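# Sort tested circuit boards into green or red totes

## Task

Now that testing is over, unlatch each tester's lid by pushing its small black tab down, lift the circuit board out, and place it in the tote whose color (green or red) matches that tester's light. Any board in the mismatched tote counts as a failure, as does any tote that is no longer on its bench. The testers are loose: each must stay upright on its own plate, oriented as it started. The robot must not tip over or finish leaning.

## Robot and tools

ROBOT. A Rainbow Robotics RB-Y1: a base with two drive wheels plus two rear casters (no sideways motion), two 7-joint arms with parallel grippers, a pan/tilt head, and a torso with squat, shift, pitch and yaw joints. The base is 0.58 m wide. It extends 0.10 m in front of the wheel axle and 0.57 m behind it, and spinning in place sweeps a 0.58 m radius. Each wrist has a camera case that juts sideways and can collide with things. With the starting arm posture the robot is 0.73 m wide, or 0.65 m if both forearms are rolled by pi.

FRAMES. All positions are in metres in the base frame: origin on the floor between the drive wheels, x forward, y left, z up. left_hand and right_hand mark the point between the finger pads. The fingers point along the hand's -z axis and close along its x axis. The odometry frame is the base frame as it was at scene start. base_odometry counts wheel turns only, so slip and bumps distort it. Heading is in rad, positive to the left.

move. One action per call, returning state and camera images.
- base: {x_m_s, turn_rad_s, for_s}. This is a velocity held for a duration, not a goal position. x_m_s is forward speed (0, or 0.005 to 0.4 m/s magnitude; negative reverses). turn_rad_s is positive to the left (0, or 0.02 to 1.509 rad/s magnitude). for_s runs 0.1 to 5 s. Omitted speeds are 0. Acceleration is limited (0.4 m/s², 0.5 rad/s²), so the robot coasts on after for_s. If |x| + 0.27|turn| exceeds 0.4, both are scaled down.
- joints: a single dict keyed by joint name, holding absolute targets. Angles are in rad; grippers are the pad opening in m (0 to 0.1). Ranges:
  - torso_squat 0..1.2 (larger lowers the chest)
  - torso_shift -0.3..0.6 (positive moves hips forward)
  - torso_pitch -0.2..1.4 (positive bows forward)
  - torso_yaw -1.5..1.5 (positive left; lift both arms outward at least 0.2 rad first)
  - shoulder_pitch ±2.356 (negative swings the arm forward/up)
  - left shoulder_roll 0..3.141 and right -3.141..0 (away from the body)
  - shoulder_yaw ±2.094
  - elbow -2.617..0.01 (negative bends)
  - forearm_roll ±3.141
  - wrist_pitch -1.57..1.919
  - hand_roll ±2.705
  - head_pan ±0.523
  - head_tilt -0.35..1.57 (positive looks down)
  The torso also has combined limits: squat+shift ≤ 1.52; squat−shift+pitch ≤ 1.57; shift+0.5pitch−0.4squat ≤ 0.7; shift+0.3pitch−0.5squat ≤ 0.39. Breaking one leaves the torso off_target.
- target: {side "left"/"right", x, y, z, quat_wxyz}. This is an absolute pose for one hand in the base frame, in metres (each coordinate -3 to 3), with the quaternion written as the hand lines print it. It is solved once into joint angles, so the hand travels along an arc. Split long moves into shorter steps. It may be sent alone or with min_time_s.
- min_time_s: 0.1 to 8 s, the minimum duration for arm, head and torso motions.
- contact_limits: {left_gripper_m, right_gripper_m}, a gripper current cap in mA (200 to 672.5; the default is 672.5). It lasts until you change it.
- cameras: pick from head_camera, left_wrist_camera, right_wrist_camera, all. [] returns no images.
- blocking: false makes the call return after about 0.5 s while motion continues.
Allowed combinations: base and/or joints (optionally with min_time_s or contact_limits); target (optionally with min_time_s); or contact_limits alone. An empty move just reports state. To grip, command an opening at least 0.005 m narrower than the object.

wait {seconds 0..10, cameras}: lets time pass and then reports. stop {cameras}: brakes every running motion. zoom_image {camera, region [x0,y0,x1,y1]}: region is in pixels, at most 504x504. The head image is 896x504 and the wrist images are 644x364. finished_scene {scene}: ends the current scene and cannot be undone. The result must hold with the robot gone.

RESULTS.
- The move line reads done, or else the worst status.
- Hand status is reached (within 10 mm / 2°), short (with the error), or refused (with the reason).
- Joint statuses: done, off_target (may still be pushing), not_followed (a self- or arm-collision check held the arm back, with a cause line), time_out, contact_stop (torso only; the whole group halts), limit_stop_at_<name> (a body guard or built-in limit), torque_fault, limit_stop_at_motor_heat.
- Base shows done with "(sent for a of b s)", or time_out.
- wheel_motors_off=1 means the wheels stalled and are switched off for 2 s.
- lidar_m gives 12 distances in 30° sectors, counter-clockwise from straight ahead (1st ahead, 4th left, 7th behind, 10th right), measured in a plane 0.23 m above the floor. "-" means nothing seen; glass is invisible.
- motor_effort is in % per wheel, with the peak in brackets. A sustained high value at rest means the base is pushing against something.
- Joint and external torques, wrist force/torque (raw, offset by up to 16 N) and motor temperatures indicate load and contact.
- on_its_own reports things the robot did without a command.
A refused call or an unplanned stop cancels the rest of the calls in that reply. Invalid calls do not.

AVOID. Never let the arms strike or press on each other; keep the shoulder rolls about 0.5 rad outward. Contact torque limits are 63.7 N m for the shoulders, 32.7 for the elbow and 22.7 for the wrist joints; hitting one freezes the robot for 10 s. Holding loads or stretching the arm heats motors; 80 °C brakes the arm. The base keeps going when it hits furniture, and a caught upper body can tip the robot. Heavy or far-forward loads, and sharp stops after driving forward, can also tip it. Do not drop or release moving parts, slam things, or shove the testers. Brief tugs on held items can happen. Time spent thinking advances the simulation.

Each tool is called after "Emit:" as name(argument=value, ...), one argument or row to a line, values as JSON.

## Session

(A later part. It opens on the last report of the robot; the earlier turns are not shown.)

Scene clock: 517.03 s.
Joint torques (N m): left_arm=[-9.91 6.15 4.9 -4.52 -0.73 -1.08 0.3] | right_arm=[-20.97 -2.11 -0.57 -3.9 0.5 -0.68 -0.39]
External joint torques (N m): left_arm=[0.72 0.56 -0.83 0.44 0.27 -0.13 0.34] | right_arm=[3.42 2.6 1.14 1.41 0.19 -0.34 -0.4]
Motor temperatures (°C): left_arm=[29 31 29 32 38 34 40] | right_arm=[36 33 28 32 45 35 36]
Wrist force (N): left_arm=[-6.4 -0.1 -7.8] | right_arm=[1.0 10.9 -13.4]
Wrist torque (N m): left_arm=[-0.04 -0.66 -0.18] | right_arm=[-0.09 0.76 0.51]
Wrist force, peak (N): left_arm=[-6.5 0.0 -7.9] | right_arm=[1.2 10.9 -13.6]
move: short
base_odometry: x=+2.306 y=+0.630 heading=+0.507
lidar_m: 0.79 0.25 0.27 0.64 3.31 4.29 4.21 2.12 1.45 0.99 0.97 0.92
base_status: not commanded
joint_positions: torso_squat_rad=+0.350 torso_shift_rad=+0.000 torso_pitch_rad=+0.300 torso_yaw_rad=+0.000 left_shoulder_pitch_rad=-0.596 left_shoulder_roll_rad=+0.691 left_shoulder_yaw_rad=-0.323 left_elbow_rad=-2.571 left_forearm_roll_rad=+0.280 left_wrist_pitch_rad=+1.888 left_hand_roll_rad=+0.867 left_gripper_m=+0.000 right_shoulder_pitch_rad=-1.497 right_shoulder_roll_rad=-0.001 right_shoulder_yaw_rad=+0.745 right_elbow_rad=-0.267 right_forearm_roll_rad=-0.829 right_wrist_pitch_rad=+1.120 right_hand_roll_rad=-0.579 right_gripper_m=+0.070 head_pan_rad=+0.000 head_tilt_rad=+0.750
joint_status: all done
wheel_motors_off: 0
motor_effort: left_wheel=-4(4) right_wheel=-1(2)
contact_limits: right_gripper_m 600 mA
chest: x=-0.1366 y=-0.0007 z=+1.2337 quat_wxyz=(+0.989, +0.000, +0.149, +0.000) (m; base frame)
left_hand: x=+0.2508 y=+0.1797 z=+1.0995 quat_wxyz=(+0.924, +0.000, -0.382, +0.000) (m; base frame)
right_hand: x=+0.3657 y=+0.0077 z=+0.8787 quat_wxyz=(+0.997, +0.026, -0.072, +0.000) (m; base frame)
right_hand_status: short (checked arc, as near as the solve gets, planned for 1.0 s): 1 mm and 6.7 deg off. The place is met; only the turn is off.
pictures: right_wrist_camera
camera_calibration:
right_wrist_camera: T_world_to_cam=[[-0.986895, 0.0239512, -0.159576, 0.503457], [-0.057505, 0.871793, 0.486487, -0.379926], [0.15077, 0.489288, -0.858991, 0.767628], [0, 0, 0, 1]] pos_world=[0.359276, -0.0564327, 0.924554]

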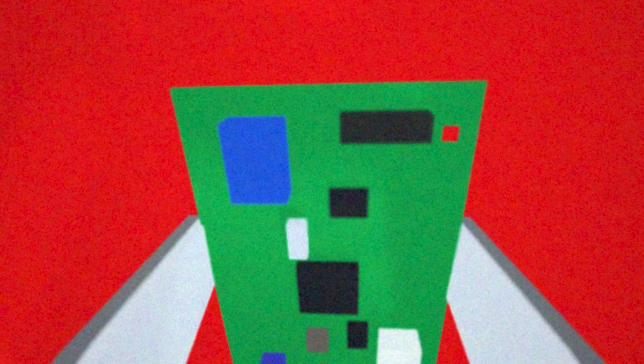

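Emit:
move(
  target={"side":"right","x":0.366,"y":0.008,"z":0.872,"quat_wxyz":[0.9998,0,-0.02,0]},
  min_time_s=1,
  cameras=[],
)

Emit:
move(
  target={"side":"right","x":0.366,"y":0.008,"z":0.867,"quat_wxyz":[0.9998,0,-0.02,0]},
  min_time_s=1,
  cameras=["head_camera"],
)

Scene clock: 525.03 s.
Joint torques (N m): left_arm=[-9.93 6.23 4.91 -4.42 -0.72 -1 0.33] | right_arm=[-20.73 -2.27 -0.57 -3.75 -0.16 -0.67 -0.21]
External joint torques (N m): left_arm=[0.7 0.64 -0.81 0.53 0.29 -0.05 0.37] | right_arm=[3.55 2.3 1.16 1.43 -0.48 -0.31 -0.22]
Motor temperatures (°C): left_arm=[29 31 29 32 38 34 40] | right_arm=[36 33 28 32 45 35 36]
Wrist force (N): left_arm=[-6.2 0.0 -8.0] | right_arm=[1.1 10.4 -13.5]
Wrist torque (N m): left_arm=[-0.05 -0.67 -0.19] | right_arm=[-0.03 0.76 0.52]
Wrist force, peak (N): left_arm=[-6.5 0.0 -8.1] | right_arm=[1.1 10.7 -13.7]
move: short
base_odometry: x=+2.306 y=+0.630 heading=+0.507
lidar_m: 0.80 0.25 0.28 0.63 3.31 4.29 4.21 2.12 1.46 0.99 0.97 0.91
base_status: not commanded
joint_positions: torso_squat_rad=+0.350 torso_shift_rad=+0.000 torso_pitch_rad=+0.300 torso_yaw_rad=+0.000 left_shoulder_pitch_rad=-0.596 left_shoulder_roll_rad=+0.691 left_shoulder_yaw_rad=-0.323 left_elbow_rad=-2.571 left_forearm_roll_rad=+0.280 left_wrist_pitch_rad=+1.888 left_hand_roll_rad=+0.867 left_gripper_m=+0.000 right_shoulder_pitch_rad=-1.485 right_shoulder_roll_rad=-0.001 right_shoulder_yaw_rad=+0.764 right_elbow_rad=-0.267 right_forearm_roll_rad=-0.838 right_wrist_pitch_rad=+1.094 right_hand_roll_rad=-0.583 right_gripper_m=+0.070 head_pan_rad=+0.000 head_tilt_rad=+0.750
joint_status: all done
wheel_motors_off: 0
motor_effort: left_wheel=-1(4) right_wheel=-1(2)
contact_limits: right_gripper_m 600 mA
chest: x=-0.1366 y=-0.0007 z=+1.2337 quat_wxyz=(+0.989, +0.000, +0.149, +0.000) (m; base frame)
left_hand: x=+0.2508 y=+0.1797 z=+1.0995 quat_wxyz=(+0.924, +0.000, -0.382, +0.000) (m; base frame)
right_hand: x=+0.3658 y=+0.0076 z=+0.8727 quat_wxyz=(+0.997, +0.028, -0.077, +0.001) (m; base frame)
right_hand_status: short (checked arc, as near as the solve gets, planned for 1.0 s): 1 mm and 7.4 deg off. The place is met; only the turn is off.
pictures: none
No camera images: "cameras" was empty.

Scene clock: 526.37 s.
Joint torques (N m): left_arm=[-9.87 6.22 5.01 -4.31 -0.66 -1.04 0.35] | right_arm=[-20.65 -2.04 -0.73 -3.72 -0.23 -0.66 -0.28]
External joint torques (N m): left_arm=[0.76 0.62 -0.72 0.65 0.34 -0.09 0.38] | right_arm=[3.55 2.41 1.02 1.34 -0.54 -0.28 -0.29]
Motor temperatures (°C): left_arm=[29 31 29 32 38 34 40] | right_arm=[36 33 28 32 45 35 36]
Wrist force (N): left_arm=[-6.1 0.1 -7.7] | right_arm=[1.1 10.4 -13.3]
Wrist torque (N m): left_arm=[-0.04 -0.65 -0.20] | right_arm=[-0.03 0.77 0.51]
Wrist force, peak (N): left_arm=[-6.4 0.0 -8.1] | right_arm=[0.9 10.6 -13.8]
move: short
base_odometry: x=+2.306 y=+0.630 heading=+0.507
lidar_m: 0.80 0.25 0.28 0.64 3.31 4.29 4.20 2.13 1.45 0.99 0.96 0.92
base_status: not commanded
joint_positions: torso_squat_rad=+0.350 torso_shift_rad=+0.000 torso_pitch_rad=+0.300 torso_yaw_rad=+0.000 left_shoulder_pitch_rad=-0.596 left_shoulder_roll_rad=+0.691 left_shoulder_yaw_rad=-0.323 left_elbow_rad=-2.571 left_forearm_roll_rad=+0.280 left_wrist_pitch_rad=+1.888 left_hand_roll_rad=+0.867 left_gripper_m=+0.000 right_shoulder_pitch_rad=-1.475 right_shoulder_roll_rad=+0.000 right_shoulder_yaw_rad=+0.786 right_elbow_rad=-0.267 right_forearm_roll_rad=-0.851 right_wrist_pitch_rad=+1.071 right_hand_roll_rad=-0.586 right_gripper_m=+0.070 head_pan_rad=+0.000 head_tilt_rad=+0.750
joint_status: all done
wheel_motors_off: 0
motor_effort: left_wheel=-2(4) right_wheel=-2(2)
contact_limits: right_gripper_m 600 mA
chest: x=-0.1366 y=-0.0007 z=+1.2337 quat_wxyz=(+0.989, +0.000, +0.149, +0.000) (m; base frame)
left_hand: x=+0.2508 y=+0.1797 z=+1.0995 quat_wxyz=(+0.924, +0.000, -0.382, +0.000) (m; base frame)
right_hand: x=+0.3657 y=+0.0076 z=+0.8677 quat_wxyz=(+0.996, +0.031, -0.082, +0.001) (m; base frame)
right_hand_status: short (checked arc, as near as the solve gets, planned for 1.0 s): 1 mm and 7.9 deg off. The place is met; only the turn is off.
pictures: head_camera
camera_calibration:
head_camera: T_world_to_cam=[[0.0348305, -0.998753, 0.0357695, -0.0513044], [-0.84625, -0.0485142, -0.530573, 0.763587], [0.531647, -0.0117898, -0.846884, 1.17013], [0, 0, 0, 1]] pos_world=[0.0258738, -0.000399991, 1.39794]

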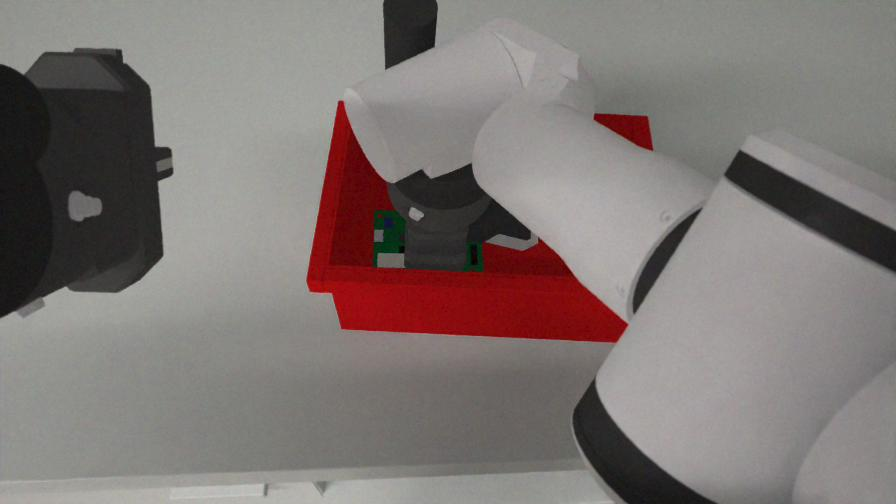

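Emit:
move(
  target={"side":"right","x":0.366,"y":0.008,"z":0.94,"quat_wxyz":[0.9998,0,-0.02,0]},
  min_time_s=1.5,
  cameras=[],
)

Emit:
move(
  joints={"torso_pitch_rad":0.36},
  cameras=[],
)

Emit:
move(
  target={"side":"right","x":0.364,"y":0.008,"z":0.9,"quat_wxyz":[0.9998,0,-0.02,0]},
  min_time_s=1.5,
  cameras=[],
)

Emit:
move(
  target={"side":"right","x":0.366,"y":0.008,"z":0.872,"quat_wxyz":[0.9998,0,-0.02,0]},
  min_time_s=1.5,
  cameras=["head_camera"],
)

Scene clock: 541.93 s.
Joint torques (N m): left_arm=[-9.83 6.36 4.99 -4.45 -0.7 -1.02 0.32] | right_arm=[-24.52 -7.23 -2.96 -3.8 -0.2 0.1 0.35]
External joint torques (N m): left_arm=[0.8 0.77 -0.74 0.5 0.31 -0.08 0.36] | right_arm=[0.8 -0.91 -1.11 1.28 -0.51 0.24 0.35]
Motor temperatures (°C): left_arm=[29 31 29 32 38 34 40] | right_arm=[36 33 28 32 45 35 36]
Wrist force (N): left_arm=[-6.2 0.2 -7.7] | right_arm=[1.5 11.0 -13.6]
Wrist torque (N m): left_arm=[-0.06 -0.64 -0.19] | right_arm=[-0.10 0.78 0.51]
Wrist force, peak (N): left_arm=[-6.6 0.2 -8.0] | right_arm=[1.8 11.1 -13.7]
move: done
base_odometry: x=+2.306 y=+0.630 heading=+0.507
lidar_m: 0.80 0.25 0.27 0.64 3.31 4.29 4.20 2.13 1.45 0.99 0.96 0.91
base_status: not commanded
joint_positions: torso_squat_rad=+0.350 torso_shift_rad=+0.000 torso_pitch_rad=+0.300 torso_yaw_rad=+0.000 left_shoulder_pitch_rad=-0.596 left_shoulder_roll_rad=+0.691 left_shoulder_yaw_rad=-0.323 left_elbow_rad=-2.571 left_forearm_roll_rad=+0.280 left_wrist_pitch_rad=+1.888 left_hand_roll_rad=+0.867 left_gripper_m=+0.000 right_shoulder_pitch_rad=-1.633 right_shoulder_roll_rad=-0.028 right_shoulder_yaw_rad=+0.739 right_elbow_rad=-0.267 right_forearm_roll_rad=-0.906 right_wrist_pitch_rad=+1.333 right_hand_roll_rad=-0.573 right_gripper_m=+0.070 head_pan_rad=+0.000 head_tilt_rad=+0.750
joint_status: all done
wheel_motors_off: 0
motor_effort: left_wheel=-4(4) right_wheel=+1(2)
contact_limits: right_gripper_m 600 mA
chest: x=-0.1366 y=-0.0007 z=+1.2337 quat_wxyz=(+0.989, +0.000, +0.149, +0.000) (m; base frame)
left_hand: x=+0.2508 y=+0.1797 z=+1.0995 quat_wxyz=(+0.924, +0.000, -0.382, +0.000) (m; base frame)
right_hand: x=+0.3655 y=+0.0079 z=+0.9401 quat_wxyz=(+1.000, +0.005, -0.030, +0.000) (m; base frame)
right_hand_status: reached (checked arc, as near as the solve gets, planned for 1.5 s): 1 mm and 1.3 deg off.
pictures: none
No camera images: "cameras" was empty.

Scene clock: 543.03 s.
Joint torques (N m): left_arm=[-9.26 6.03 4.88 -4.8 -0.67 -0.94 0.23] | right_arm=[-23.67 -6.41 -3.09 -4 -0.33 0.07 0.37]
External joint torques (N m): left_arm=[0.75 0.5 -0.66 0.55 0.27 -0.05 0.26] | right_arm=[1.26 -0.92 -1.27 1.12 -0.56 0.11 0.37]
Motor temperatures (°C): left_arm=[29 31 29 32 38 34 40] | right_arm=[36 33 28 32 45 35 36]
Wrist force (N): left_arm=[-5.9 0.0 -7.8] | right_arm=[2.0 11.0 -13.5]
Wrist torque (N m): left_arm=[-0.04 -0.62 -0.19] | right_arm=[-0.09 0.82 0.49]
Wrist force, peak (N): left_arm=[-6.0 -0.1 -8.3] | right_arm=[2.1 11.2 -13.9]
move: done
base_odometry: x=+2.306 y=+0.630 heading=+0.507
lidar_m: 0.80 0.26 0.27 0.63 3.31 4.29 4.20 2.12 1.45 0.99 0.97 0.93
base_status: not commanded
joint_positions: torso_squat_rad=+0.350 torso_shift_rad=+0.000 torso_pitch_rad=+0.360 torso_yaw_rad=+0.000 left_shoulder_pitch_rad=-0.596 left_shoulder_roll_rad=+0.691 left_shoulder_yaw_rad=-0.323 left_elbow_rad=-2.571 left_forearm_roll_rad=+0.280 left_wrist_pitch_rad=+1.888 left_hand_roll_rad=+0.867 left_gripper_m=+0.000 right_shoulder_pitch_rad=-1.633 right_shoulder_roll_rad=-0.028 right_shoulder_yaw_rad=+0.739 right_elbow_rad=-0.267 right_forearm_roll_rad=-0.906 right_wrist_pitch_rad=+1.333 right_hand_roll_rad=-0.573 right_gripper_m=+0.070 head_pan_rad=+0.000 head_tilt_rad=+0.750
joint_status: all done
wheel_motors_off: 0
motor_effort: left_wheel=-2(3) right_wheel=+2(2)
contact_limits: right_gripper_m 600 mA
chest: x=-0.1191 y=-0.0007 z=+1.2277 quat_wxyz=(+0.984, +0.000, +0.179, +0.000) (m; base frame)
left_hand: x=+0.2596 y=+0.1797 z=+1.0705 quat_wxyz=(+0.935, +0.000, -0.355, +0.000) (m; base frame)
right_hand: x=+0.3646 y=+0.0080 z=+0.9046 quat_wxyz=(+1.000, +0.005, +0.000, +0.000) (m; base frame)
pictures: none
No camera images: "cameras" was empty.

Scene clock: 544.87 s.
Joint torques (N m): left_arm=[-9.54 6.08 4.76 -4.87 -0.65 -0.95 0.25] | right_arm=[-21.41 -5.61 -1.75 -5.16 0.35 0.17 -0.29]
External joint torques (N m): left_arm=[0.46 0.55 -0.78 0.48 0.3 -0.06 0.29] | right_arm=[3.31 -0.78 1.37 0.17 0.05 0.24 -0.29]
Motor temperatures (°C): left_arm=[29 31 29 32 38 34 40] | right_arm=[36 33 28 32 45 35 36]
Wrist force (N): left_arm=[-5.9 0.0 -7.9] | right_arm=[2.0 11.0 -13.3]
Wrist torque (N m): left_arm=[-0.05 -0.64 -0.18] | right_arm=[-0.07 0.84 0.51]
Wrist force, peak (N): left_arm=[-6.3 0.0 -8.2] | right_arm=[2.1 11.2 -13.8]
move: done
base_odometry: x=+2.306 y=+0.630 heading=+0.507
lidar_m: 0.79 0.25 0.28 0.63 3.31 4.29 4.20 2.13 1.45 0.99 0.96 0.93
base_status: not commanded
joint_positions: torso_squat_rad=+0.350 torso_shift_rad=+0.000 torso_pitch_rad=+0.360 torso_yaw_rad=+0.000 left_shoulder_pitch_rad=-0.596 left_shoulder_roll_rad=+0.691 left_shoulder_yaw_rad=-0.323 left_elbow_rad=-2.571 left_forearm_roll_rad=+0.280 left_wrist_pitch_rad=+1.888 left_hand_roll_rad=+0.867 left_gripper_m=+0.000 right_shoulder_pitch_rad=-1.555 right_shoulder_roll_rad=-0.079 right_shoulder_yaw_rad=+0.778 right_elbow_rad=-0.460 right_forearm_roll_rad=-0.865 right_wrist_pitch_rad=+1.368 right_hand_roll_rad=-0.673 right_gripper_m=+0.070 head_pan_rad=+0.000 head_tilt_rad=+0.750
joint_status: all done
wheel_motors_off: 0
motor_effort: left_wheel=-2(4) right_wheel=+0(2)
contact_limits: right_gripper_m 600 mA
chest: x=-0.1191 y=-0.0007 z=+1.2277 quat_wxyz=(+0.984, +0.000, +0.179, +0.000) (m; base frame)
left_hand: x=+0.2596 y=+0.1797 z=+1.0705 quat_wxyz=(+0.935, +0.000, -0.355, +0.000) (m; base frame)
right_hand: x=+0.3640 y=+0.0083 z=+0.9002 quat_wxyz=(+1.000, -0.003, -0.015, +0.000) (m; base frame)
right_hand_status: reached (checked arc, planned for 1.5 s): 0 mm and 0.6 deg off.
pictures: none
No camera images: "cameras" was empty.

Scene clock: 546.70 s.
Joint torques (N m): left_arm=[-9.31 6.1 4.77 -4.73 -0.62 -0.99 0.3] | right_arm=[-23.61 -2.53 -3.27 -3.62 0.4 -0.4 0.31]
External joint torques (N m): left_arm=[0.7 0.57 -0.77 0.63 0.32 -0.1 0.34] | right_arm=[0.75 2.09 -1.53 1.41 0.11 -0.26 0.31]
Motor temperatures (°C): left_arm=[29 31 29 32 38 34 40] | right_arm=[36 33 28 32 45 35 36]
Wrist force (N): left_arm=[-6.0 0.1 -7.9] | right_arm=[1.8 11.0 -13.7]
Wrist torque (N m): left_arm=[-0.07 -0.63 -0.20] | right_arm=[-0.08 0.84 0.50]
Wrist force, peak (N): left_arm=[-6.3 0.3 -8.0] | right_arm=[1.7 11.1 -13.9]
move: done
base_odometry: x=+2.306 y=+0.630 heading=+0.507
lidar_m: 0.79 0.25 0.28 0.64 3.31 4.29 4.20 2.13 1.45 1.00 0.96 0.92
base_status: not commanded
joint_positions: torso_squat_rad=+0.350 torso_shift_rad=+0.000 torso_pitch_rad=+0.360 torso_yaw_rad=+0.000 left_shoulder_pitch_rad=-0.596 left_shoulder_roll_rad=+0.691 left_shoulder_yaw_rad=-0.323 left_elbow_rad=-2.571 left_forearm_roll_rad=+0.280 left_wrist_pitch_rad=+1.888 left_hand_roll_rad=+0.867 left_gripper_m=+0.000 right_shoulder_pitch_rad=-1.567 right_shoulder_roll_rad=-0.008 right_shoulder_yaw_rad=+0.772 right_elbow_rad=-0.267 right_forearm_roll_rad=-0.864 right_wrist_pitch_rad=+1.216 right_hand_roll_rad=-0.597 right_gripper_m=+0.070 head_pan_rad=+0.000 head_tilt_rad=+0.750
joint_status: all done
wheel_motors_off: 0
motor_effort: left_wheel=-2(4) right_wheel=+2(3)
contact_limits: right_gripper_m 600 mA
chest: x=-0.1191 y=-0.0007 z=+1.2277 quat_wxyz=(+0.984, +0.000, +0.179, +0.000) (m; base frame)
left_hand: x=+0.2596 y=+0.1797 z=+1.0705 quat_wxyz=(+0.935, +0.000, -0.355, +0.000) (m; base frame)
right_hand: x=+0.3657 y=+0.0075 z=+0.8722 quat_wxyz=(+1.000, +0.005, -0.031, +0.000) (m; base frame)
right_hand_status: reached (checked arc, as near as the solve gets, planned for 1.5 s): 1 mm and 1.4 deg off.
pictures: head_camera
camera_calibration:
head_camera: T_world_to_cam=[[0.0369544, -0.998751, 0.0336152, -0.048799], [-0.876538, -0.0485501, -0.478878, 0.708182], [0.479913, -0.0117684, -0.877237, 1.18681], [0, 0, 0, 1]] pos_world=[0.0529854, -0.000388966, 1.38189]

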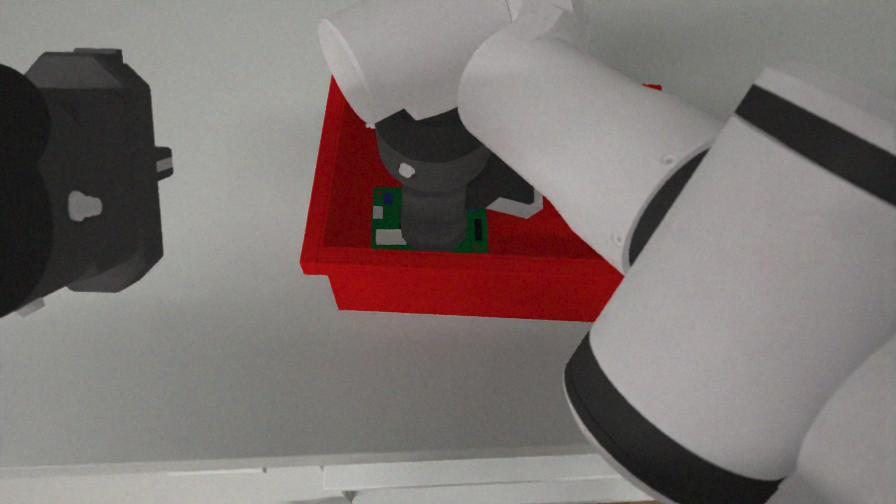

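Good fix. Continue.

Emit:
move(
  target={"side":"right","x":0.368,"y":0.008,"z":0.864,"quat_wxyz":[0.9998,0,-0.02,0]},
  min_time_s=1,
  cameras=[],
)

Emit:
move(
  target={"side":"right","x":0.368,"y":0.008,"z":0.857,"quat_wxyz":[0.9998,0,-0.02,0]},
  min_time_s=1,
  cameras=["head_camera"],
)

Scene clock: 555.20 s.
Joint torques (N m): left_arm=[-9.49 6.22 4.63 -4.77 -0.65 -0.95 0.24] | right_arm=[-20.63 -1.92 -0.44 -3.68 0.42 -0.54 0.16]
External joint torques (N m): left_arm=[0.51 0.69 -0.91 0.59 0.29 -0.06 0.28] | right_arm=[3.63 2.53 1.29 1.36 0.12 -0.35 0.16]
Motor temperatures (°C): left_arm=[29 31 29 32 38 34 40] | right_arm=[36 33 28 32 45 35 36]
Wrist force (N): left_arm=[-6.0 0.0 -8.0] | right_arm=[1.7 10.8 -13.5]
Wrist torque (N m): left_arm=[-0.04 -0.63 -0.20] | right_arm=[-0.05 0.82 0.51]
Wrist force, peak (N): left_arm=[-6.1 0.2 -8.3] | right_arm=[1.7 11.1 -13.8]
move: short
base_odometry: x=+2.306 y=+0.630 heading=+0.507
lidar_m: 0.80 0.26 0.27 0.64 3.31 4.29 4.21 2.12 1.45 0.99 0.97 0.92
base_status: not commanded
joint_positions: torso_squat_rad=+0.350 torso_shift_rad=+0.000 torso_pitch_rad=+0.360 torso_yaw_rad=+0.000 left_shoulder_pitch_rad=-0.596 left_shoulder_roll_rad=+0.691 left_shoulder_yaw_rad=-0.323 left_elbow_rad=-2.571 left_forearm_roll_rad=+0.280 left_wrist_pitch_rad=+1.888 left_hand_roll_rad=+0.867 left_gripper_m=+0.000 right_shoulder_pitch_rad=-1.550 right_shoulder_roll_rad=-0.007 right_shoulder_yaw_rad=+0.776 right_elbow_rad=-0.267 right_forearm_roll_rad=-0.857 right_wrist_pitch_rad=+1.178 right_hand_roll_rad=-0.597 right_gripper_m=+0.070 head_pan_rad=+0.000 head_tilt_rad=+0.750
joint_status: all done
wheel_motors_off: 0
motor_effort: left_wheel=-2(3) right_wheel=+1(1)
contact_limits: right_gripper_m 600 mA
chest: x=-0.1191 y=-0.0007 z=+1.2277 quat_wxyz=(+0.984, +0.000, +0.179, +0.000) (m; base frame)
left_hand: x=+0.2596 y=+0.1797 z=+1.0705 quat_wxyz=(+0.935, +0.000, -0.355, +0.000) (m; base frame)
right_hand: x=+0.3678 y=+0.0077 z=+0.8647 quat_wxyz=(+0.999, +0.011, -0.041, +0.000) (m; base frame)
right_hand_status: short (checked arc, as near as the solve gets, planned for 1.0 s): 1 mm and 2.7 deg off. The place is met; only the turn is off.
pictures: none
No camera images: "cameras" was empty.

Scene clock: 556.53 s.
Joint torques (N m): left_arm=[-9.31 6.19 4.86 -4.86 -0.65 -0.99 0.31] | right_arm=[-14.55 -0.8 0.15 -3.33 0.77 -2.29 -0.47]
External joint torques (N m): left_arm=[0.7 0.66 -0.68 0.49 0.3 -0.09 0.34] | right_arm=[9.59 3.49 1.87 1.71 0.47 -2.07 -0.48]
Motor temperatures (°C): left_arm=[29 31 29 32 38 34 40] | right_arm=[36 33 28 32 45 35 36]
Wrist force (N): left_arm=[-5.9 0.2 -7.9] | right_arm=[-2.1 8.0 10.0]
Wrist torque (N m): left_arm=[-0.07 -0.63 -0.18] | right_arm=[-0.17 1.86 0.60]
Wrist force, peak (N): left_arm=[-6.0 -0.1 -8.2] | right_arm=[1.6 11.2 -13.4]
move: short
base_odometry: x=+2.306 y=+0.630 heading=+0.507
lidar_m: 0.80 0.25 0.27 0.63 3.32 4.29 4.21 2.13 1.45 0.99 0.96 0.91
base_status: not commanded
joint_positions: torso_squat_rad=+0.350 torso_shift_rad=+0.000 torso_pitch_rad=+0.359 torso_yaw_rad=+0.000 left_shoulder_pitch_rad=-0.596 left_shoulder_roll_rad=+0.691 left_shoulder_yaw_rad=-0.323 left_elbow_rad=-2.571 left_forearm_roll_rad=+0.280 left_wrist_pitch_rad=+1.888 left_hand_roll_rad=+0.867 left_gripper_m=+0.000 right_shoulder_pitch_rad=-1.536 right_shoulder_roll_rad=-0.005 right_shoulder_yaw_rad=+0.780 right_elbow_rad=-0.267 right_forearm_roll_rad=-0.851 right_wrist_pitch_rad=+1.151 right_hand_roll_rad=-0.598 right_gripper_m=+0.070 head_pan_rad=+0.000 head_tilt_rad=+0.750
joint_status: all done
wheel_motors_off: 0
motor_effort: left_wheel=-2(3) right_wheel=+0(2)
contact_limits: right_gripper_m 600 mA
chest: x=-0.1194 y=-0.0007 z=+1.2277 quat_wxyz=(+0.984, +0.000, +0.179, +0.000) (m; base frame)
left_hand: x=+0.2594 y=+0.1797 z=+1.0708 quat_wxyz=(+0.935, +0.000, -0.355, +0.000) (m; base frame)
right_hand: x=+0.3682 y=+0.0079 z=+0.8588 quat_wxyz=(+0.999, +0.014, -0.048, +0.000) (m; base frame)
right_hand_status: short (checked arc, as near as the solve gets, planned for 1.0 s): 2 mm and 3.5 deg off. The place is met; only the turn is off.
pictures: head_camera
camera_calibration:
head_camera: T_world_to_cam=[[0.0369326, -0.998751, 0.0336388, -0.0488197], [-0.876234, -0.0485498, -0.479435, 0.708627], [0.480469, -0.0117687, -0.876933, 1.18672], [0, 0, 0, 1]] pos_world=[0.0525447, -0.000388977, 1.38205]

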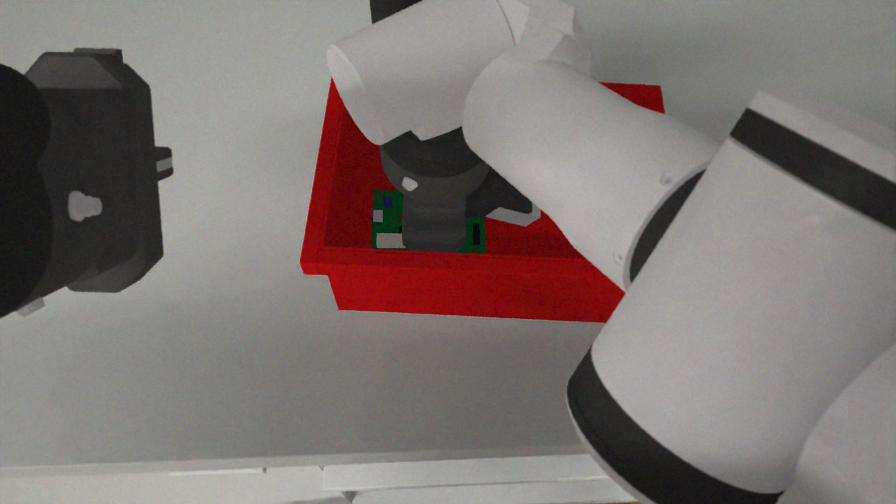

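Contact at .859. Raise slightly, open.

Emit:
move(
  target={"side":"right","x":0.368,"y":0.008,"z":0.862,"quat_wxyz":[0.9998,0,-0.02,0]},
  min_time_s=0.8,
  cameras=[],
)

Emit:
move(
  joints={"right_gripper_m":0.086},
  cameras=["right_wrist_camera"],
)

Emit:
move(
  target={"side":"right","x":0.366,"y":0.008,"z":0.9,"quat_wxyz":[0.9998,0,-0.02,0]},
  min_time_s=1,
  cameras=[],
)

Emit:
move(
  target={"side":"right","x":0.36,"y":0.0,"z":0.98,"quat_wxyz":[0.9998,0,-0.02,0]},
  min_time_s=1.5,
  cameras=[],
)

Emit:
move(
  target={"side":"right","x":0.35,"y":-0.05,"z":1.08,"quat_wxyz":[0.9962,0,-0.087,0]},
  min_time_s=1.5,
  cameras=["head_camera","right_wrist_camera"],
)

Scene clock: 564.07 s.
Joint torques (N m): left_arm=[-9.33 6.01 4.71 -4.88 -0.61 -1 0.27] | right_arm=[-23.68 -5.63 -3.05 -3.57 -0.29 -0.01 0.39]
External joint torques (N m): left_arm=[0.68 0.49 -0.83 0.48 0.34 -0.1 0.31] | right_arm=[0.51 -1.27 -1.33 1.47 -0.59 0.19 0.38]
Motor temperatures (°C): left_arm=[29 31 29 32 38 34 40] | right_arm=[36 33 28 32 45 35 36]
Wrist force (N): left_arm=[-5.8 0.1 -8.0] | right_arm=[1.4 10.7 -13.5]
Wrist torque (N m): left_arm=[-0.06 -0.62 -0.18] | right_arm=[-0.07 0.78 0.53]
Wrist force, peak (N): left_arm=[-6.3 0.1 -8.2] | right_arm=[1.8 11.0 -13.7]
move: short
base_odometry: x=+2.306 y=+0.630 heading=+0.507
lidar_m: 0.80 0.25 0.27 0.63 3.31 4.29 4.20 2.13 1.45 0.99 0.96 0.92
base_status: not commanded
joint_positions: torso_squat_rad=+0.350 torso_shift_rad=+0.000 torso_pitch_rad=+0.360 torso_yaw_rad=+0.000 left_shoulder_pitch_rad=-0.596 left_shoulder_roll_rad=+0.691 left_shoulder_yaw_rad=-0.323 left_elbow_rad=-2.571 left_forearm_roll_rad=+0.280 left_wrist_pitch_rad=+1.888 left_hand_roll_rad=+0.867 left_gripper_m=+0.000 right_shoulder_pitch_rad=-1.544 right_shoulder_roll_rad=-0.005 right_shoulder_yaw_rad=+0.778 right_elbow_rad=-0.267 right_forearm_roll_rad=-0.854 right_wrist_pitch_rad=+1.168 right_hand_roll_rad=-0.597 right_gripper_m=+0.070 head_pan_rad=+0.000 head_tilt_rad=+0.750
joint_status: all done
wheel_motors_off: 0
motor_effort: left_wheel=-2(4) right_wheel=-1(2)
contact_limits: right_gripper_m 600 mA
chest: x=-0.1192 y=-0.0007 z=+1.2277 quat_wxyz=(+0.984, +0.000, +0.179, +0.000) (m; base frame)
left_hand: x=+0.2595 y=+0.1797 z=+1.0706 quat_wxyz=(+0.935, +0.000, -0.355, +0.000) (m; base frame)
right_hand: x=+0.3674 y=+0.0079 z=+0.8620 quat_wxyz=(+0.999, +0.012, -0.043, +0.001) (m; base frame)
right_hand_status: short (checked arc, as near as the solve gets, planned for 0.8 s): 1 mm and 2.9 deg off. The place is met; only the turn is off.
pictures: none
No camera images: "cameras" was empty.

Scene clock: 564.70 s.
Joint torques (N m): left_arm=[-9.47 6.22 4.84 -4.79 -0.71 -0.94 0.27] | right_arm=[-23.45 -5.32 -3.27 -3.44 -0.28 -0.05 0.39]
External joint torques (N m): left_arm=[0.54 0.7 -0.7 0.57 0.23 -0.04 0.31] | right_arm=[0.75 -0.96 -1.54 1.6 -0.58 0.15 0.39]
Motor temperatures (°C): left_arm=[29 31 29 32 38 34 40] | right_arm=[36 33 28 32 45 35 36]
Wrist force (N): left_arm=[-5.7 0.1 -8.1] | right_arm=[1.7 10.8 -13.0]
Wrist torque (N m): left_arm=[-0.07 -0.60 -0.19] | right_arm=[-0.06 0.81 0.52]
Wrist force, peak (N): left_arm=[-6.1 0.2 -8.2] | right_arm=[1.7 10.8 -13.8]
move: done
base_odometry: x=+2.306 y=+0.630 heading=+0.507
lidar_m: 0.81 0.25 0.27 0.63 3.32 4.29 4.21 2.12 1.46 0.98 0.96 0.92
base_status: not commanded
joint_positions: torso_squat_rad=+0.350 torso_shift_rad=+0.000 torso_pitch_rad=+0.360 torso_yaw_rad=+0.000 left_shoulder_pitch_rad=-0.596 left_shoulder_roll_rad=+0.691 left_shoulder_yaw_rad=-0.323 left_elbow_rad=-2.571 left_forearm_roll_rad=+0.280 left_wrist_pitch_rad=+1.888 left_hand_roll_rad=+0.867 left_gripper_m=+0.000 right_shoulder_pitch_rad=-1.544 right_shoulder_roll_rad=-0.005 right_shoulder_yaw_rad=+0.778 right_elbow_rad=-0.267 right_forearm_roll_rad=-0.854 right_wrist_pitch_rad=+1.168 right_hand_roll_rad=-0.597 right_gripper_m=+0.086 head_pan_rad=+0.000 head_tilt_rad=+0.750
joint_status: all done
wheel_motors_off: 0
motor_effort: left_wheel=-3(3) right_wheel=+1(2)
contact_limits: right_gripper_m 600 mA
chest: x=-0.1192 y=-0.0007 z=+1.2277 quat_wxyz=(+0.984, +0.000, +0.179, +0.000) (m; base frame)
left_hand: x=+0.2595 y=+0.1797 z=+1.0706 quat_wxyz=(+0.935, +0.000, -0.355, +0.000) (m; base frame)
right_hand: x=+0.3674 y=+0.0079 z=+0.8620 quat_wxyz=(+0.999, +0.012, -0.043, +0.001) (m; base frame)
pictures: right_wrist_camera
camera_calibration:
right_wrist_camera: T_world_to_cam=[[-0.994604, 0.0206151, -0.101672, 0.455348], [-0.0291234, 0.885159, 0.464377, -0.363414], [0.0995687, 0.464832, -0.879782, 0.789813], [0, 0, 0, 1]] pos_world=[0.363667, -0.0548382, 0.909921]

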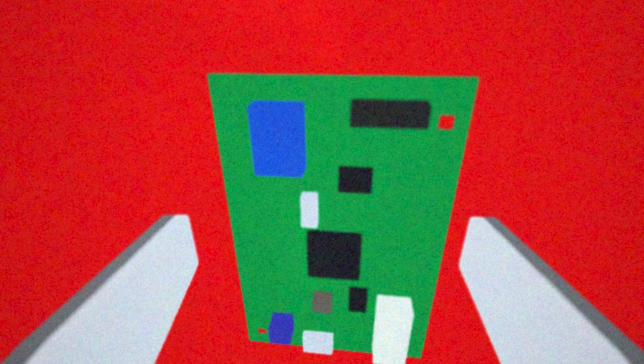

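Scene clock: 566.03 s.
Joint torques (N m): left_arm=[-9.46 6.2 4.82 -4.86 -0.65 -0.96 0.28] | right_arm=[-23.68 -6.06 -3.2 -4.71 -0.24 0.02 -0.35]
External joint torques (N m): left_arm=[0.55 0.67 -0.72 0.5 0.29 -0.06 0.31] | right_arm=[1.13 -0.81 -1.28 0.37 -0.54 0.08 -0.35]
Motor temperatures (°C): left_arm=[29 31 29 32 38 34 40] | right_arm=[36 33 28 32 45 35 36]
Wrist force (N): left_arm=[-6.1 0.2 -8.0] | right_arm=[2.1 11.0 -13.0]
Wrist torque (N m): left_arm=[-0.08 -0.66 -0.19] | right_arm=[-0.07 0.84 0.50]
Wrist force, peak (N): left_arm=[-6.0 -0.2 -8.3] | right_arm=[1.8 11.4 -13.1]
move: done
base_odometry: x=+2.306 y=+0.630 heading=+0.507
lidar_m: 0.80 0.25 0.27 0.63 3.31 4.29 4.20 2.13 1.45 0.99 0.97 0.92
base_status: not commanded
joint_positions: torso_squat_rad=+0.350 torso_shift_rad=+0.000 torso_pitch_rad=+0.360 torso_yaw_rad=+0.000 left_shoulder_pitch_rad=-0.596 left_shoulder_roll_rad=+0.691 left_shoulder_yaw_rad=-0.323 left_elbow_rad=-2.571 left_forearm_roll_rad=+0.280 left_wrist_pitch_rad=+1.888 left_hand_roll_rad=+0.867 left_gripper_m=+0.000 right_shoulder_pitch_rad=-1.618 right_shoulder_roll_rad=-0.024 right_shoulder_yaw_rad=+0.757 right_elbow_rad=-0.288 right_forearm_roll_rad=-0.881 right_wrist_pitch_rad=+1.316 right_hand_roll_rad=-0.601 right_gripper_m=+0.086 head_pan_rad=+0.000 head_tilt_rad=+0.750
joint_status: all done
wheel_motors_off: 0
motor_effort: left_wheel=-3(3) right_wheel=+1(2)
contact_limits: right_gripper_m 600 mA
chest: x=-0.1192 y=-0.0007 z=+1.2277 quat_wxyz=(+0.984, +0.000, +0.179, +0.000) (m; base frame)
left_hand: x=+0.2595 y=+0.1797 z=+1.0706 quat_wxyz=(+0.935, +0.000, -0.355, +0.000) (m; base frame)
right_hand: x=+0.3664 y=+0.0083 z=+0.8997 quat_wxyz=(+1.000, -0.004, -0.013, +0.000) (m; base frame)
right_hand_status: reached (checked arc, planned for 1.0 s): 1 mm and 0.9 deg off.
pictures: none
No camera images: "cameras" was empty.

Scene clock: 567.87 s.
Joint torques (N m): left_arm=[-9.41 5.92 4.68 -4.78 -0.7 -1.05 0.25] | right_arm=[-21.59 -5.07 -6.84 -5.26 -0.12 -0.12 -0.22]
External joint torques (N m): left_arm=[0.6 0.39 -0.86 0.57 0.24 -0.15 0.29] | right_arm=[3.26 0.36 -0.66 0.4 -0.43 -0.06 -0.22]
Motor temperatures (°C): left_arm=[29 31 29 32 38 34 40] | right_arm=[36 33 28 32 45 35 36]
Wrist force (N): left_arm=[-5.9 0.1 -8.2] | right_arm=[2.0 10.8 -13.1]
Wrist torque (N m): left_arm=[-0.05 -0.64 -0.18] | right_arm=[-0.06 0.83 0.52]
Wrist force, peak (N): left_arm=[-6.2 -0.3 -8.2] | right_arm=[2.4 11.8 -13.2]
move: done
base_odometry: x=+2.306 y=+0.630 heading=+0.507
lidar_m: 0.80 0.25 0.28 0.64 3.32 4.29 4.21 2.13 1.45 0.99 0.96 0.92
base_status: not commanded
joint_positions: torso_squat_rad=+0.350 torso_shift_rad=+0.000 torso_pitch_rad=+0.360 torso_yaw_rad=+0.000 left_shoulder_pitch_rad=-0.596 left_shoulder_roll_rad=+0.691 left_shoulder_yaw_rad=-0.323 left_elbow_rad=-2.571 left_forearm_roll_rad=+0.280 left_wrist_pitch_rad=+1.888 left_hand_roll_rad=+0.867 left_gripper_m=+0.000 right_shoulder_pitch_rad=-1.524 right_shoulder_roll_rad=-0.264 right_shoulder_yaw_rad=+0.733 right_elbow_rad=-0.932 right_forearm_roll_rad=-0.889 right_wrist_pitch_rad=+1.661 right_hand_roll_rad=-0.845 right_gripper_m=+0.086 head_pan_rad=+0.000 head_tilt_rad=+0.750
joint_status: all done
wheel_motors_off: 0
motor_effort: left_wheel=-4(4) right_wheel=+1(2)
contact_limits: right_gripper_m 600 mA
chest: x=-0.1192 y=-0.0007 z=+1.2277 quat_wxyz=(+0.984, +0.000, +0.179, +0.000) (m; base frame)
left_hand: x=+0.2595 y=+0.1797 z=+1.0706 quat_wxyz=(+0.935, +0.000, -0.355, +0.000) (m; base frame)
right_hand: x=+0.3597 y=+0.0001 z=+0.9804 quat_wxyz=(+1.000, -0.001, -0.018, +0.000) (m; base frame)
right_hand_status: reached (checked arc, planned for 1.5 s): 1 mm and 0.3 deg off.
pictures: none
No camera images: "cameras" was empty.

Scene clock: 569.70 s.
Joint torques (N m): left_arm=[-9.3 5.94 4.73 -4.74 -0.64 -0.98 0.28] | right_arm=[-19.96 -6.65 -9.38 -4.23 -0.02 -0.17 -0.26]
External joint torques (N m): left_arm=[0.71 0.41 -0.81 0.62 0.3 -0.09 0.31] | right_arm=[3.53 -0.03 -0.71 0.13 -0.54 0.02 -0.27]
Motor temperatures (°C): left_arm=[29 31 29 32 38 34 40] | right_arm=[36 33 28 32 45 35 36]
Wrist force (N): left_arm=[-5.9 0.2 -7.9] | right_arm=[0.9 10.9 -13.2]
Wrist torque (N m): left_arm=[-0.07 -0.62 -0.19] | right_arm=[-0.04 0.76 0.53]
Wrist force, peak (N): left_arm=[-6.2 0.0 -8.1] | right_arm=[1.9 11.3 -13.6]
move: done
base_odometry: x=+2.306 y=+0.630 heading=+0.507
lidar_m: 0.80 0.25 0.28 0.64 3.32 4.29 4.21 2.13 1.45 1.00 0.97 0.91
base_status: not commanded
joint_positions: torso_squat_rad=+0.350 torso_shift_rad=+0.000 torso_pitch_rad=+0.360 torso_yaw_rad=+0.000 left_shoulder_pitch_rad=-0.596 left_shoulder_roll_rad=+0.691 left_shoulder_yaw_rad=-0.323 left_elbow_rad=-2.571 left_forearm_roll_rad=+0.280 left_wrist_pitch_rad=+1.888 left_hand_roll_rad=+0.867 left_gripper_m=+0.000 right_shoulder_pitch_rad=-1.497 right_shoulder_roll_rad=-0.529 right_shoulder_yaw_rad=+0.662 right_elbow_rad=-1.467 right_forearm_roll_rad=-0.966 right_wrist_pitch_rad=+1.893 right_hand_roll_rad=-1.020 right_gripper_m=+0.086 head_pan_rad=+0.000 head_tilt_rad=+0.750
joint_status: all done
wheel_motors_off: 0
motor_effort: left_wheel=-2(4) right_wheel=+1(3)
contact_limits: right_gripper_m 600 mA
chest: x=-0.1192 y=-0.0007 z=+1.2277 quat_wxyz=(+0.984, +0.000, +0.179, +0.000) (m; base frame)
left_hand: x=+0.2595 y=+0.1797 z=+1.0706 quat_wxyz=(+0.935, +0.000, -0.355, +0.000) (m; base frame)
right_hand: x=+0.3501 y=-0.0501 z=+1.0802 quat_wxyz=(+0.996, -0.002, -0.086, +0.000) (m; base frame)
right_hand_status: reached (checked arc, planned for 1.5 s): 0 mm and 0.3 deg off.
pictures: head_camera, right_wrist_camera
camera_calibration:
head_camera: T_world_to_cam=[[0.0369466, -0.998752, 0.0336092, -0.048797], [-0.876442, -0.0485428, -0.479053, 0.708324], [0.480087, -0.0117571, -0.877142, 1.18678], [0, 0, 0, 1]] pos_world=[0.0528516, -0.000398993, 1.38194]
right_wrist_camera: T_world_to_cam=[[-0.982133, 0.0190177, -0.187225, 0.54952], [-0.0658101, 0.897356, 0.436373, -0.370148], [0.176306, 0.440898, -0.880071, 0.982675], [0, 0, 0, 1]] pos_world=[0.34209, -0.111555, 1.12923]

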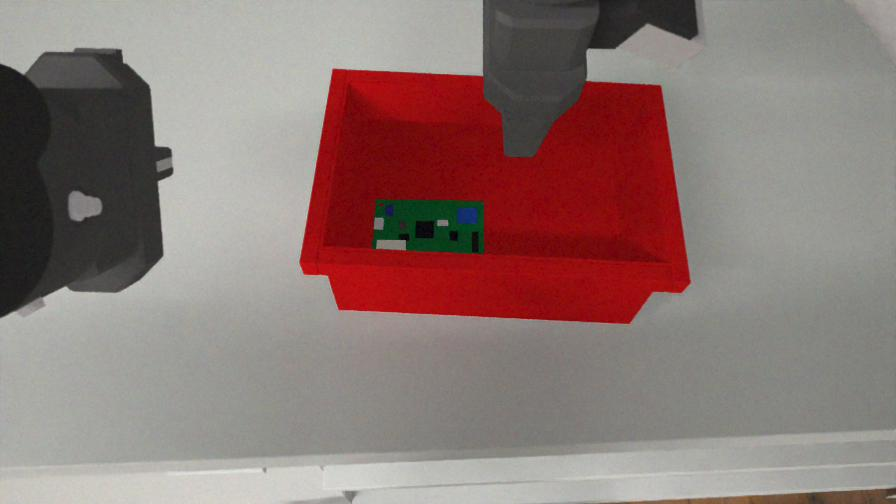

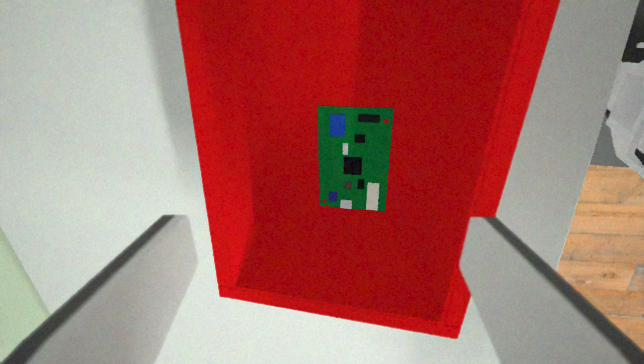

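Emit:
move(
  base={"x_m_s":-0.25,"for_s":2.4},
  cameras=[],
)

Emit:
move(
  base={"turn_rad_s":-0.6,"for_s":5},
  joints={"torso_pitch_rad":0.3,"head_tilt_rad":0.4,"right_gripper_m":0.045},
  cameras=[],
)

Emit:
move(
  target={"side":"right","x":0.25,"y":-0.10,"z":1.07,"quat_wxyz":[0.866,0,-0.5,0]},
  min_time_s=1.5,
  cameras=["head_camera"],
)

Scene clock: 582.47 s.
Joint torques (N m): left_arm=[-9.53 6.08 4.57 -4.76 -0.65 -0.94 0.33] | right_arm=[-20.49 -6.52 -8.62 -3.94 0.05 -0.26 -0.22]
External joint torques (N m): left_arm=[0.48 0.55 -0.97 0.6 0.29 -0.05 0.36] | right_arm=[3 0.1 0.05 0.42 -0.46 -0.07 -0.23]
Motor temperatures (°C): left_arm=[29 31 29 32 38 34 40] | right_arm=[36 33 28 32 45 35 36]
Wrist force (N): left_arm=[-6.1 0.3 -8.1] | right_arm=[1.2 10.8 -13.2]
Wrist torque (N m): left_arm=[-0.09 -0.65 -0.18] | right_arm=[-0.05 0.81 0.52]
Wrist force, peak (N): left_arm=[-6.2 0.1 -8.2] | right_arm=[1.3 10.9 -13.4]
move: done
base_odometry: x=+1.781 y=+0.339 heading=+0.506
lidar_m: 0.81 0.82 1.04 2.35 3.28 3.76 3.61 2.22 1.50 1.41 1.26 1.30
base_status: done (sent for 2.4 of 2.4 s)
joint_positions: torso_squat_rad=+0.350 torso_shift_rad=+0.000 torso_pitch_rad=+0.360 torso_yaw_rad=+0.000 left_shoulder_pitch_rad=-0.596 left_shoulder_roll_rad=+0.691 left_shoulder_yaw_rad=-0.323 left_elbow_rad=-2.571 left_forearm_roll_rad=+0.280 left_wrist_pitch_rad=+1.888 left_hand_roll_rad=+0.867 left_gripper_m=+0.000 right_shoulder_pitch_rad=-1.497 right_shoulder_roll_rad=-0.529 right_shoulder_yaw_rad=+0.662 right_elbow_rad=-1.467 right_forearm_roll_rad=-0.966 right_wrist_pitch_rad=+1.893 right_hand_roll_rad=-1.020 right_gripper_m=+0.086 head_pan_rad=+0.000 head_tilt_rad=+0.750
joint_status: not commanded
wheel_motors_off: 0
motor_effort: left_wheel=-1(22) right_wheel=+5(23)
contact_limits: right_gripper_m 600 mA
chest: x=-0.1191 y=-0.0007 z=+1.2277 quat_wxyz=(+0.984, +0.000, +0.179, +0.000) (m; base frame)
left_hand: x=+0.2596 y=+0.1797 z=+1.0706 quat_wxyz=(+0.935, +0.000, -0.355, +0.000) (m; base frame)
right_hand: x=+0.3502 y=-0.0501 z=+1.0801 quat_wxyz=(+0.996, -0.002, -0.085, +0.000) (m; base frame)
pictures: none
No camera images: "cameras" was empty.

Scene clock: 588.97 s.
Joint torques (N m): left_arm=[-9.94 5.86 4.97 -4.33 -0.74 -1.02 0.26] | right_arm=[-21.24 -6.9 -9.2 -3.46 0.15 -0.35 -0.25]
External joint torques (N m): left_arm=[0.69 0.27 -0.75 0.62 0.26 -0.08 0.3] | right_arm=[2.41 0.03 -0.4 0.52 -0.45 -0.1 -0.26]
Motor temperatures (°C): left_arm=[29 31 29 32 38 34 40] | right_arm=[36 33 28 32 45 35 36]
Wrist force (N): left_arm=[-6.0 0.0 -7.8] | right_arm=[0.5 10.6 -12.8]
Wrist torque (N m): left_arm=[-0.04 -0.63 -0.19] | right_arm=[-0.02 0.76 0.53]
Wrist force, peak (N): left_arm=[-6.3 0.3 -8.4] | right_arm=[0.5 11.1 -13.5]
move: done
base_odometry: x=+1.781 y=+0.339 heading=-2.493
lidar_m: 3.61 1.88 1.44 1.40 1.27 1.50 0.83 0.87 1.32 3.21 3.41 3.64
base_status: done (sent for 5 of 5 s)
joint_positions: torso_squat_rad=+0.350 torso_shift_rad=+0.000 torso_pitch_rad=+0.300 torso_yaw_rad=+0.000 left_shoulder_pitch_rad=-0.596 left_shoulder_roll_rad=+0.691 left_shoulder_yaw_rad=-0.323 left_elbow_rad=-2.571 left_forearm_roll_rad=+0.280 left_wrist_pitch_rad=+1.888 left_hand_roll_rad=+0.867 left_gripper_m=+0.000 right_shoulder_pitch_rad=-1.497 right_shoulder_roll_rad=-0.529 right_shoulder_yaw_rad=+0.662 right_elbow_rad=-1.467 right_forearm_roll_rad=-0.966 right_wrist_pitch_rad=+1.893 right_hand_roll_rad=-1.020 right_gripper_m=+0.045 head_pan_rad=+0.000 head_tilt_rad=+0.400
joint_status: all done
wheel_motors_off: 0
motor_effort: left_wheel=+3(29) right_wheel=+0(25)
contact_limits: right_gripper_m 600 mA
chest: x=-0.1367 y=-0.0007 z=+1.2337 quat_wxyz=(+0.989, +0.000, +0.149, +0.000) (m; base frame)
left_hand: x=+0.2507 y=+0.1797 z=+1.0996 quat_wxyz=(+0.924, +0.000, -0.383, +0.000) (m; base frame)
right_hand: x=+0.3406 y=-0.0501 z=+1.1145 quat_wxyz=(+0.993, -0.002, -0.115, +0.000) (m; base frame)
pictures: none
No camera images: "cameras" was empty.

Scene clock: 590.87 s.
Joint torques (N m): left_arm=[-9.88 5.97 5.09 -4.55 -0.72 -1.04 0.37] | right_arm=[-12.97 -5.1 -7.67 -4.48 1.4 -0.11 0.12]
External joint torques (N m): left_arm=[0.74 0.37 -0.64 0.4 0.29 -0.09 0.41] | right_arm=[1.26 0.24 0.49 0.61 -0.44 -0.21 0.07]
Motor temperatures (°C): left_arm=[29 31 29 32 38 34 40] | right_arm=[36 33 28 32 45 35 36]
Wrist force (N): left_arm=[-6.3 -0.1 -7.8] | right_arm=[-3.2 11.2 -9.9]
Wrist torque (N m): left_arm=[-0.03 -0.66 -0.19] | right_arm=[-0.14 0.55 0.50]
Wrist force, peak (N): left_arm=[-6.6 -0.1 -7.8] | right_arm=[-0.3 11.9 -13.0]
move: done
base_odometry: x=+1.781 y=+0.339 heading=-2.493
lidar_m: 3.61 1.89 1.44 1.40 1.27 1.49 0.83 0.86 1.33 3.21 3.40 3.64
base_status: not commanded
joint_positions: torso_squat_rad=+0.350 torso_shift_rad=+0.000 torso_pitch_rad=+0.300 torso_yaw_rad=+0.000 left_shoulder_pitch_rad=-0.596 left_shoulder_roll_rad=+0.691 left_shoulder_yaw_rad=-0.323 left_elbow_rad=-2.571 left_forearm_roll_rad=+0.280 left_wrist_pitch_rad=+1.888 left_hand_roll_rad=+0.867 left_gripper_m=+0.000 right_shoulder_pitch_rad=-1.113 right_shoulder_roll_rad=-0.839 right_shoulder_yaw_rad=+1.279 right_elbow_rad=-2.454 right_forearm_roll_rad=+0.087 right_wrist_pitch_rad=+1.845 right_hand_roll_rad=-1.622 right_gripper_m=+0.045 head_pan_rad=+0.000 head_tilt_rad=+0.400
joint_status: all done
wheel_motors_off: 0
motor_effort: left_wheel=+3(6) right_wheel=+2(2)
contact_limits: right_gripper_m 600 mA
chest: x=-0.1367 y=-0.0007 z=+1.2337 quat_wxyz=(+0.989, +0.000, +0.149, +0.000) (m; base frame)
left_hand: x=+0.2508 y=+0.1797 z=+1.0996 quat_wxyz=(+0.924, +0.000, -0.383, +0.000) (m; base frame)
right_hand: x=+0.2501 y=-0.0999 z=+1.0701 quat_wxyz=(+0.866, +0.000, -0.500, +0.000) (m; base frame)
right_hand_status: reached (checked arc, planned for 1.5 s): 0 mm and 0.0 deg off.
pictures: head_camera
camera_calibration:
head_camera: T_world_to_cam=[[0.0201217, -0.99876, 0.0455278, -0.0659688], [-0.612998, -0.048298, -0.788607, 1.14271], [0.789828, -0.0120403, -0.61321, 0.853352], [0, 0, 0, 1]] pos_world=[0.0278069, -0.000421697, 1.42744]

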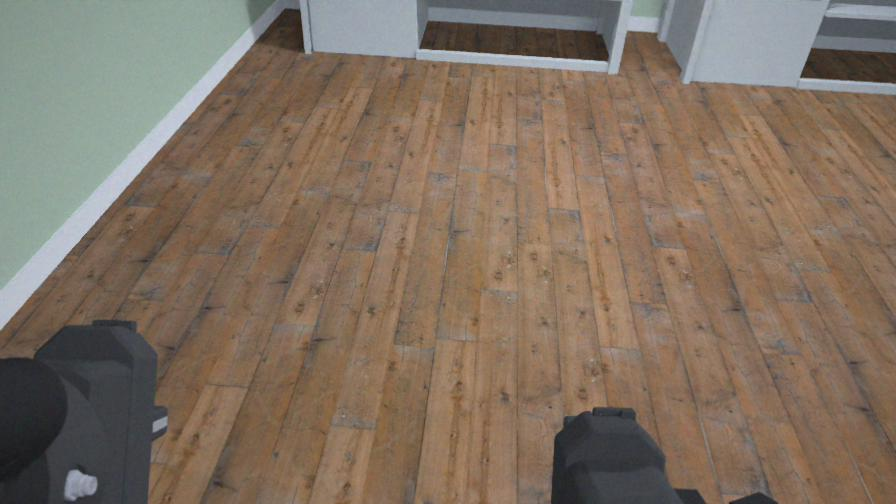

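Emit:
move(
  base={"turn_rad_s":-0.2,"for_s":0.33},
  cameras=[],
)

Emit:
move(
  base={"x_m_s":0.38,"for_s":5},
  joints={"head_tilt_rad":0.1},
  cameras=["head_camera"],
)

Scene clock: 605.13 s.
Joint torques (N m): left_arm=[-9.84 6.24 5.07 -4.43 -0.69 -1 0.24] | right_arm=[-12.89 -5.09 -7.55 -4.48 1.42 0 0.07]
External joint torques (N m): left_arm=[0.79 0.65 -0.65 0.52 0.32 -0.05 0.28] | right_arm=[1.33 0.24 0.62 0.61 -0.42 -0.1 0.02]
Motor temperatures (°C): left_arm=[29 31 29 32 38 34 40] | right_arm=[36 33 28 32 45 35 36]
Wrist force (N): left_arm=[-6.4 0.0 -7.7] | right_arm=[-3.1 11.1 -9.8]
Wrist torque (N m): left_arm=[-0.04 -0.68 -0.18] | right_arm=[-0.12 0.56 0.49]
Wrist force, peak (N): left_arm=[-6.4 0.1 -8.1] | right_arm=[-3.3 11.2 -10.4]
move: done
base_odometry: x=+1.781 y=+0.339 heading=-2.548
lidar_m: 3.61 1.99 1.46 1.40 1.27 1.50 0.82 0.85 1.33 2.91 3.34 3.64
base_status: done (sent for 0.33 of 0.33 s)
joint_positions: torso_squat_rad=+0.350 torso_shift_rad=+0.000 torso_pitch_rad=+0.300 torso_yaw_rad=+0.000 left_shoulder_pitch_rad=-0.596 left_shoulder_roll_rad=+0.691 left_shoulder_yaw_rad=-0.323 left_elbow_rad=-2.571 left_forearm_roll_rad=+0.280 left_wrist_pitch_rad=+1.888 left_hand_roll_rad=+0.867 left_gripper_m=+0.000 right_shoulder_pitch_rad=-1.113 right_shoulder_roll_rad=-0.839 right_shoulder_yaw_rad=+1.279 right_elbow_rad=-2.454 right_forearm_roll_rad=+0.087 right_wrist_pitch_rad=+1.845 right_hand_roll_rad=-1.622 right_gripper_m=+0.045 head_pan_rad=+0.000 head_tilt_rad=+0.400
joint_status: not commanded
wheel_motors_off: 0
motor_effort: left_wheel=+5(23) right_wheel=+2(16)
contact_limits: right_gripper_m 600 mA
chest: x=-0.1367 y=-0.0007 z=+1.2337 quat_wxyz=(+0.989, +0.000, +0.149, +0.000) (m; base frame)
left_hand: x=+0.2508 y=+0.1797 z=+1.0996 quat_wxyz=(+0.924, +0.000, -0.383, +0.000) (m; base frame)
right_hand: x=+0.2501 y=-0.0999 z=+1.0701 quat_wxyz=(+0.866, +0.000, -0.500, +0.000) (m; base frame)
pictures: none
No camera images: "cameras" was empty.

Scene clock: 611.40 s.
Joint torques (N m): left_arm=[-10.01 6.15 5.01 -4.38 -0.69 -1.14 0.21] | right_arm=[-12.95 -5.26 -7.33 -4.36 1.35 -0.06 0.13]
External joint torques (N m): left_arm=[0.62 0.55 -0.72 0.57 0.31 -0.19 0.25] | right_arm=[1.27 0.08 0.83 0.73 -0.49 -0.15 0.08]
Motor temperatures (°C): left_arm=[29 31 29 32 38 34 40] | right_arm=[36 33 28 32 45 35 36]
Wrist force (N): left_arm=[-6.2 0.0 -7.9] | right_arm=[-3.0 10.8 -9.8]
Wrist torque (N m): left_arm=[-0.06 -0.65 -0.17] | right_arm=[-0.10 0.54 0.48]
Wrist force, peak (N): left_arm=[-6.2 0.2 -8.3] | right_arm=[-3.2 11.0 -10.6]
move: done
base_odometry: x=+0.206 y=-0.723 heading=-2.549
lidar_m: 1.73 1.75 1.46 1.39 1.45 2.00 2.71 2.90 3.36 3.24 2.32 1.78
base_status: done (sent for 5 of 5 s)
joint_positions: torso_squat_rad=+0.350 torso_shift_rad=+0.000 torso_pitch_rad=+0.300 torso_yaw_rad=+0.000 left_shoulder_pitch_rad=-0.596 left_shoulder_roll_rad=+0.691 left_shoulder_yaw_rad=-0.323 left_elbow_rad=-2.571 left_forearm_roll_rad=+0.280 left_wrist_pitch_rad=+1.888 left_hand_roll_rad=+0.867 left_gripper_m=+0.000 right_shoulder_pitch_rad=-1.113 right_shoulder_roll_rad=-0.839 right_shoulder_yaw_rad=+1.279 right_elbow_rad=-2.454 right_forearm_roll_rad=+0.087 right_wrist_pitch_rad=+1.845 right_hand_roll_rad=-1.622 right_gripper_m=+0.045 head_pan_rad=+0.000 head_tilt_rad=+0.100
joint_status: all done
wheel_motors_off: 0
motor_effort: left_wheel=-3(31) right_wheel=-1(27)
contact_limits: right_gripper_m 600 mA
chest: x=-0.1366 y=-0.0007 z=+1.2337 quat_wxyz=(+0.989, +0.000, +0.149, +0.000) (m; base frame)
left_hand: x=+0.2508 y=+0.1797 z=+1.0995 quat_wxyz=(+0.924, +0.000, -0.382, +0.000) (m; base frame)
right_hand: x=+0.2501 y=-0.0999 z=+1.0701 quat_wxyz=(+0.866, +0.000, -0.500, +0.000) (m; base frame)
pictures: head_camera
camera_calibration:
head_camera: T_world_to_cam=[[0.00550235, -0.998761, 0.0494511, -0.0723404], [-0.352737, -0.0482116, -0.93448, 1.36435], [0.935706, -0.0123014, -0.352565, 0.491793], [0, 0, 0, 1]] pos_world=[0.0214827, -0.000423401, 1.45193]

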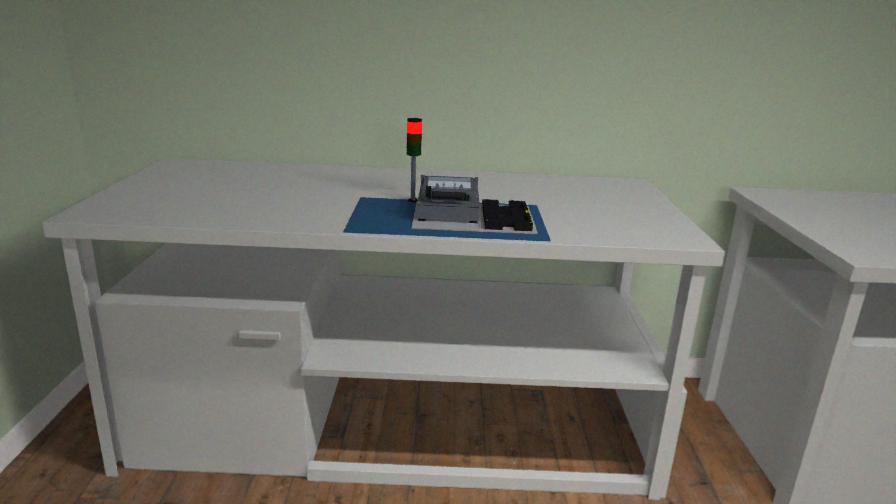

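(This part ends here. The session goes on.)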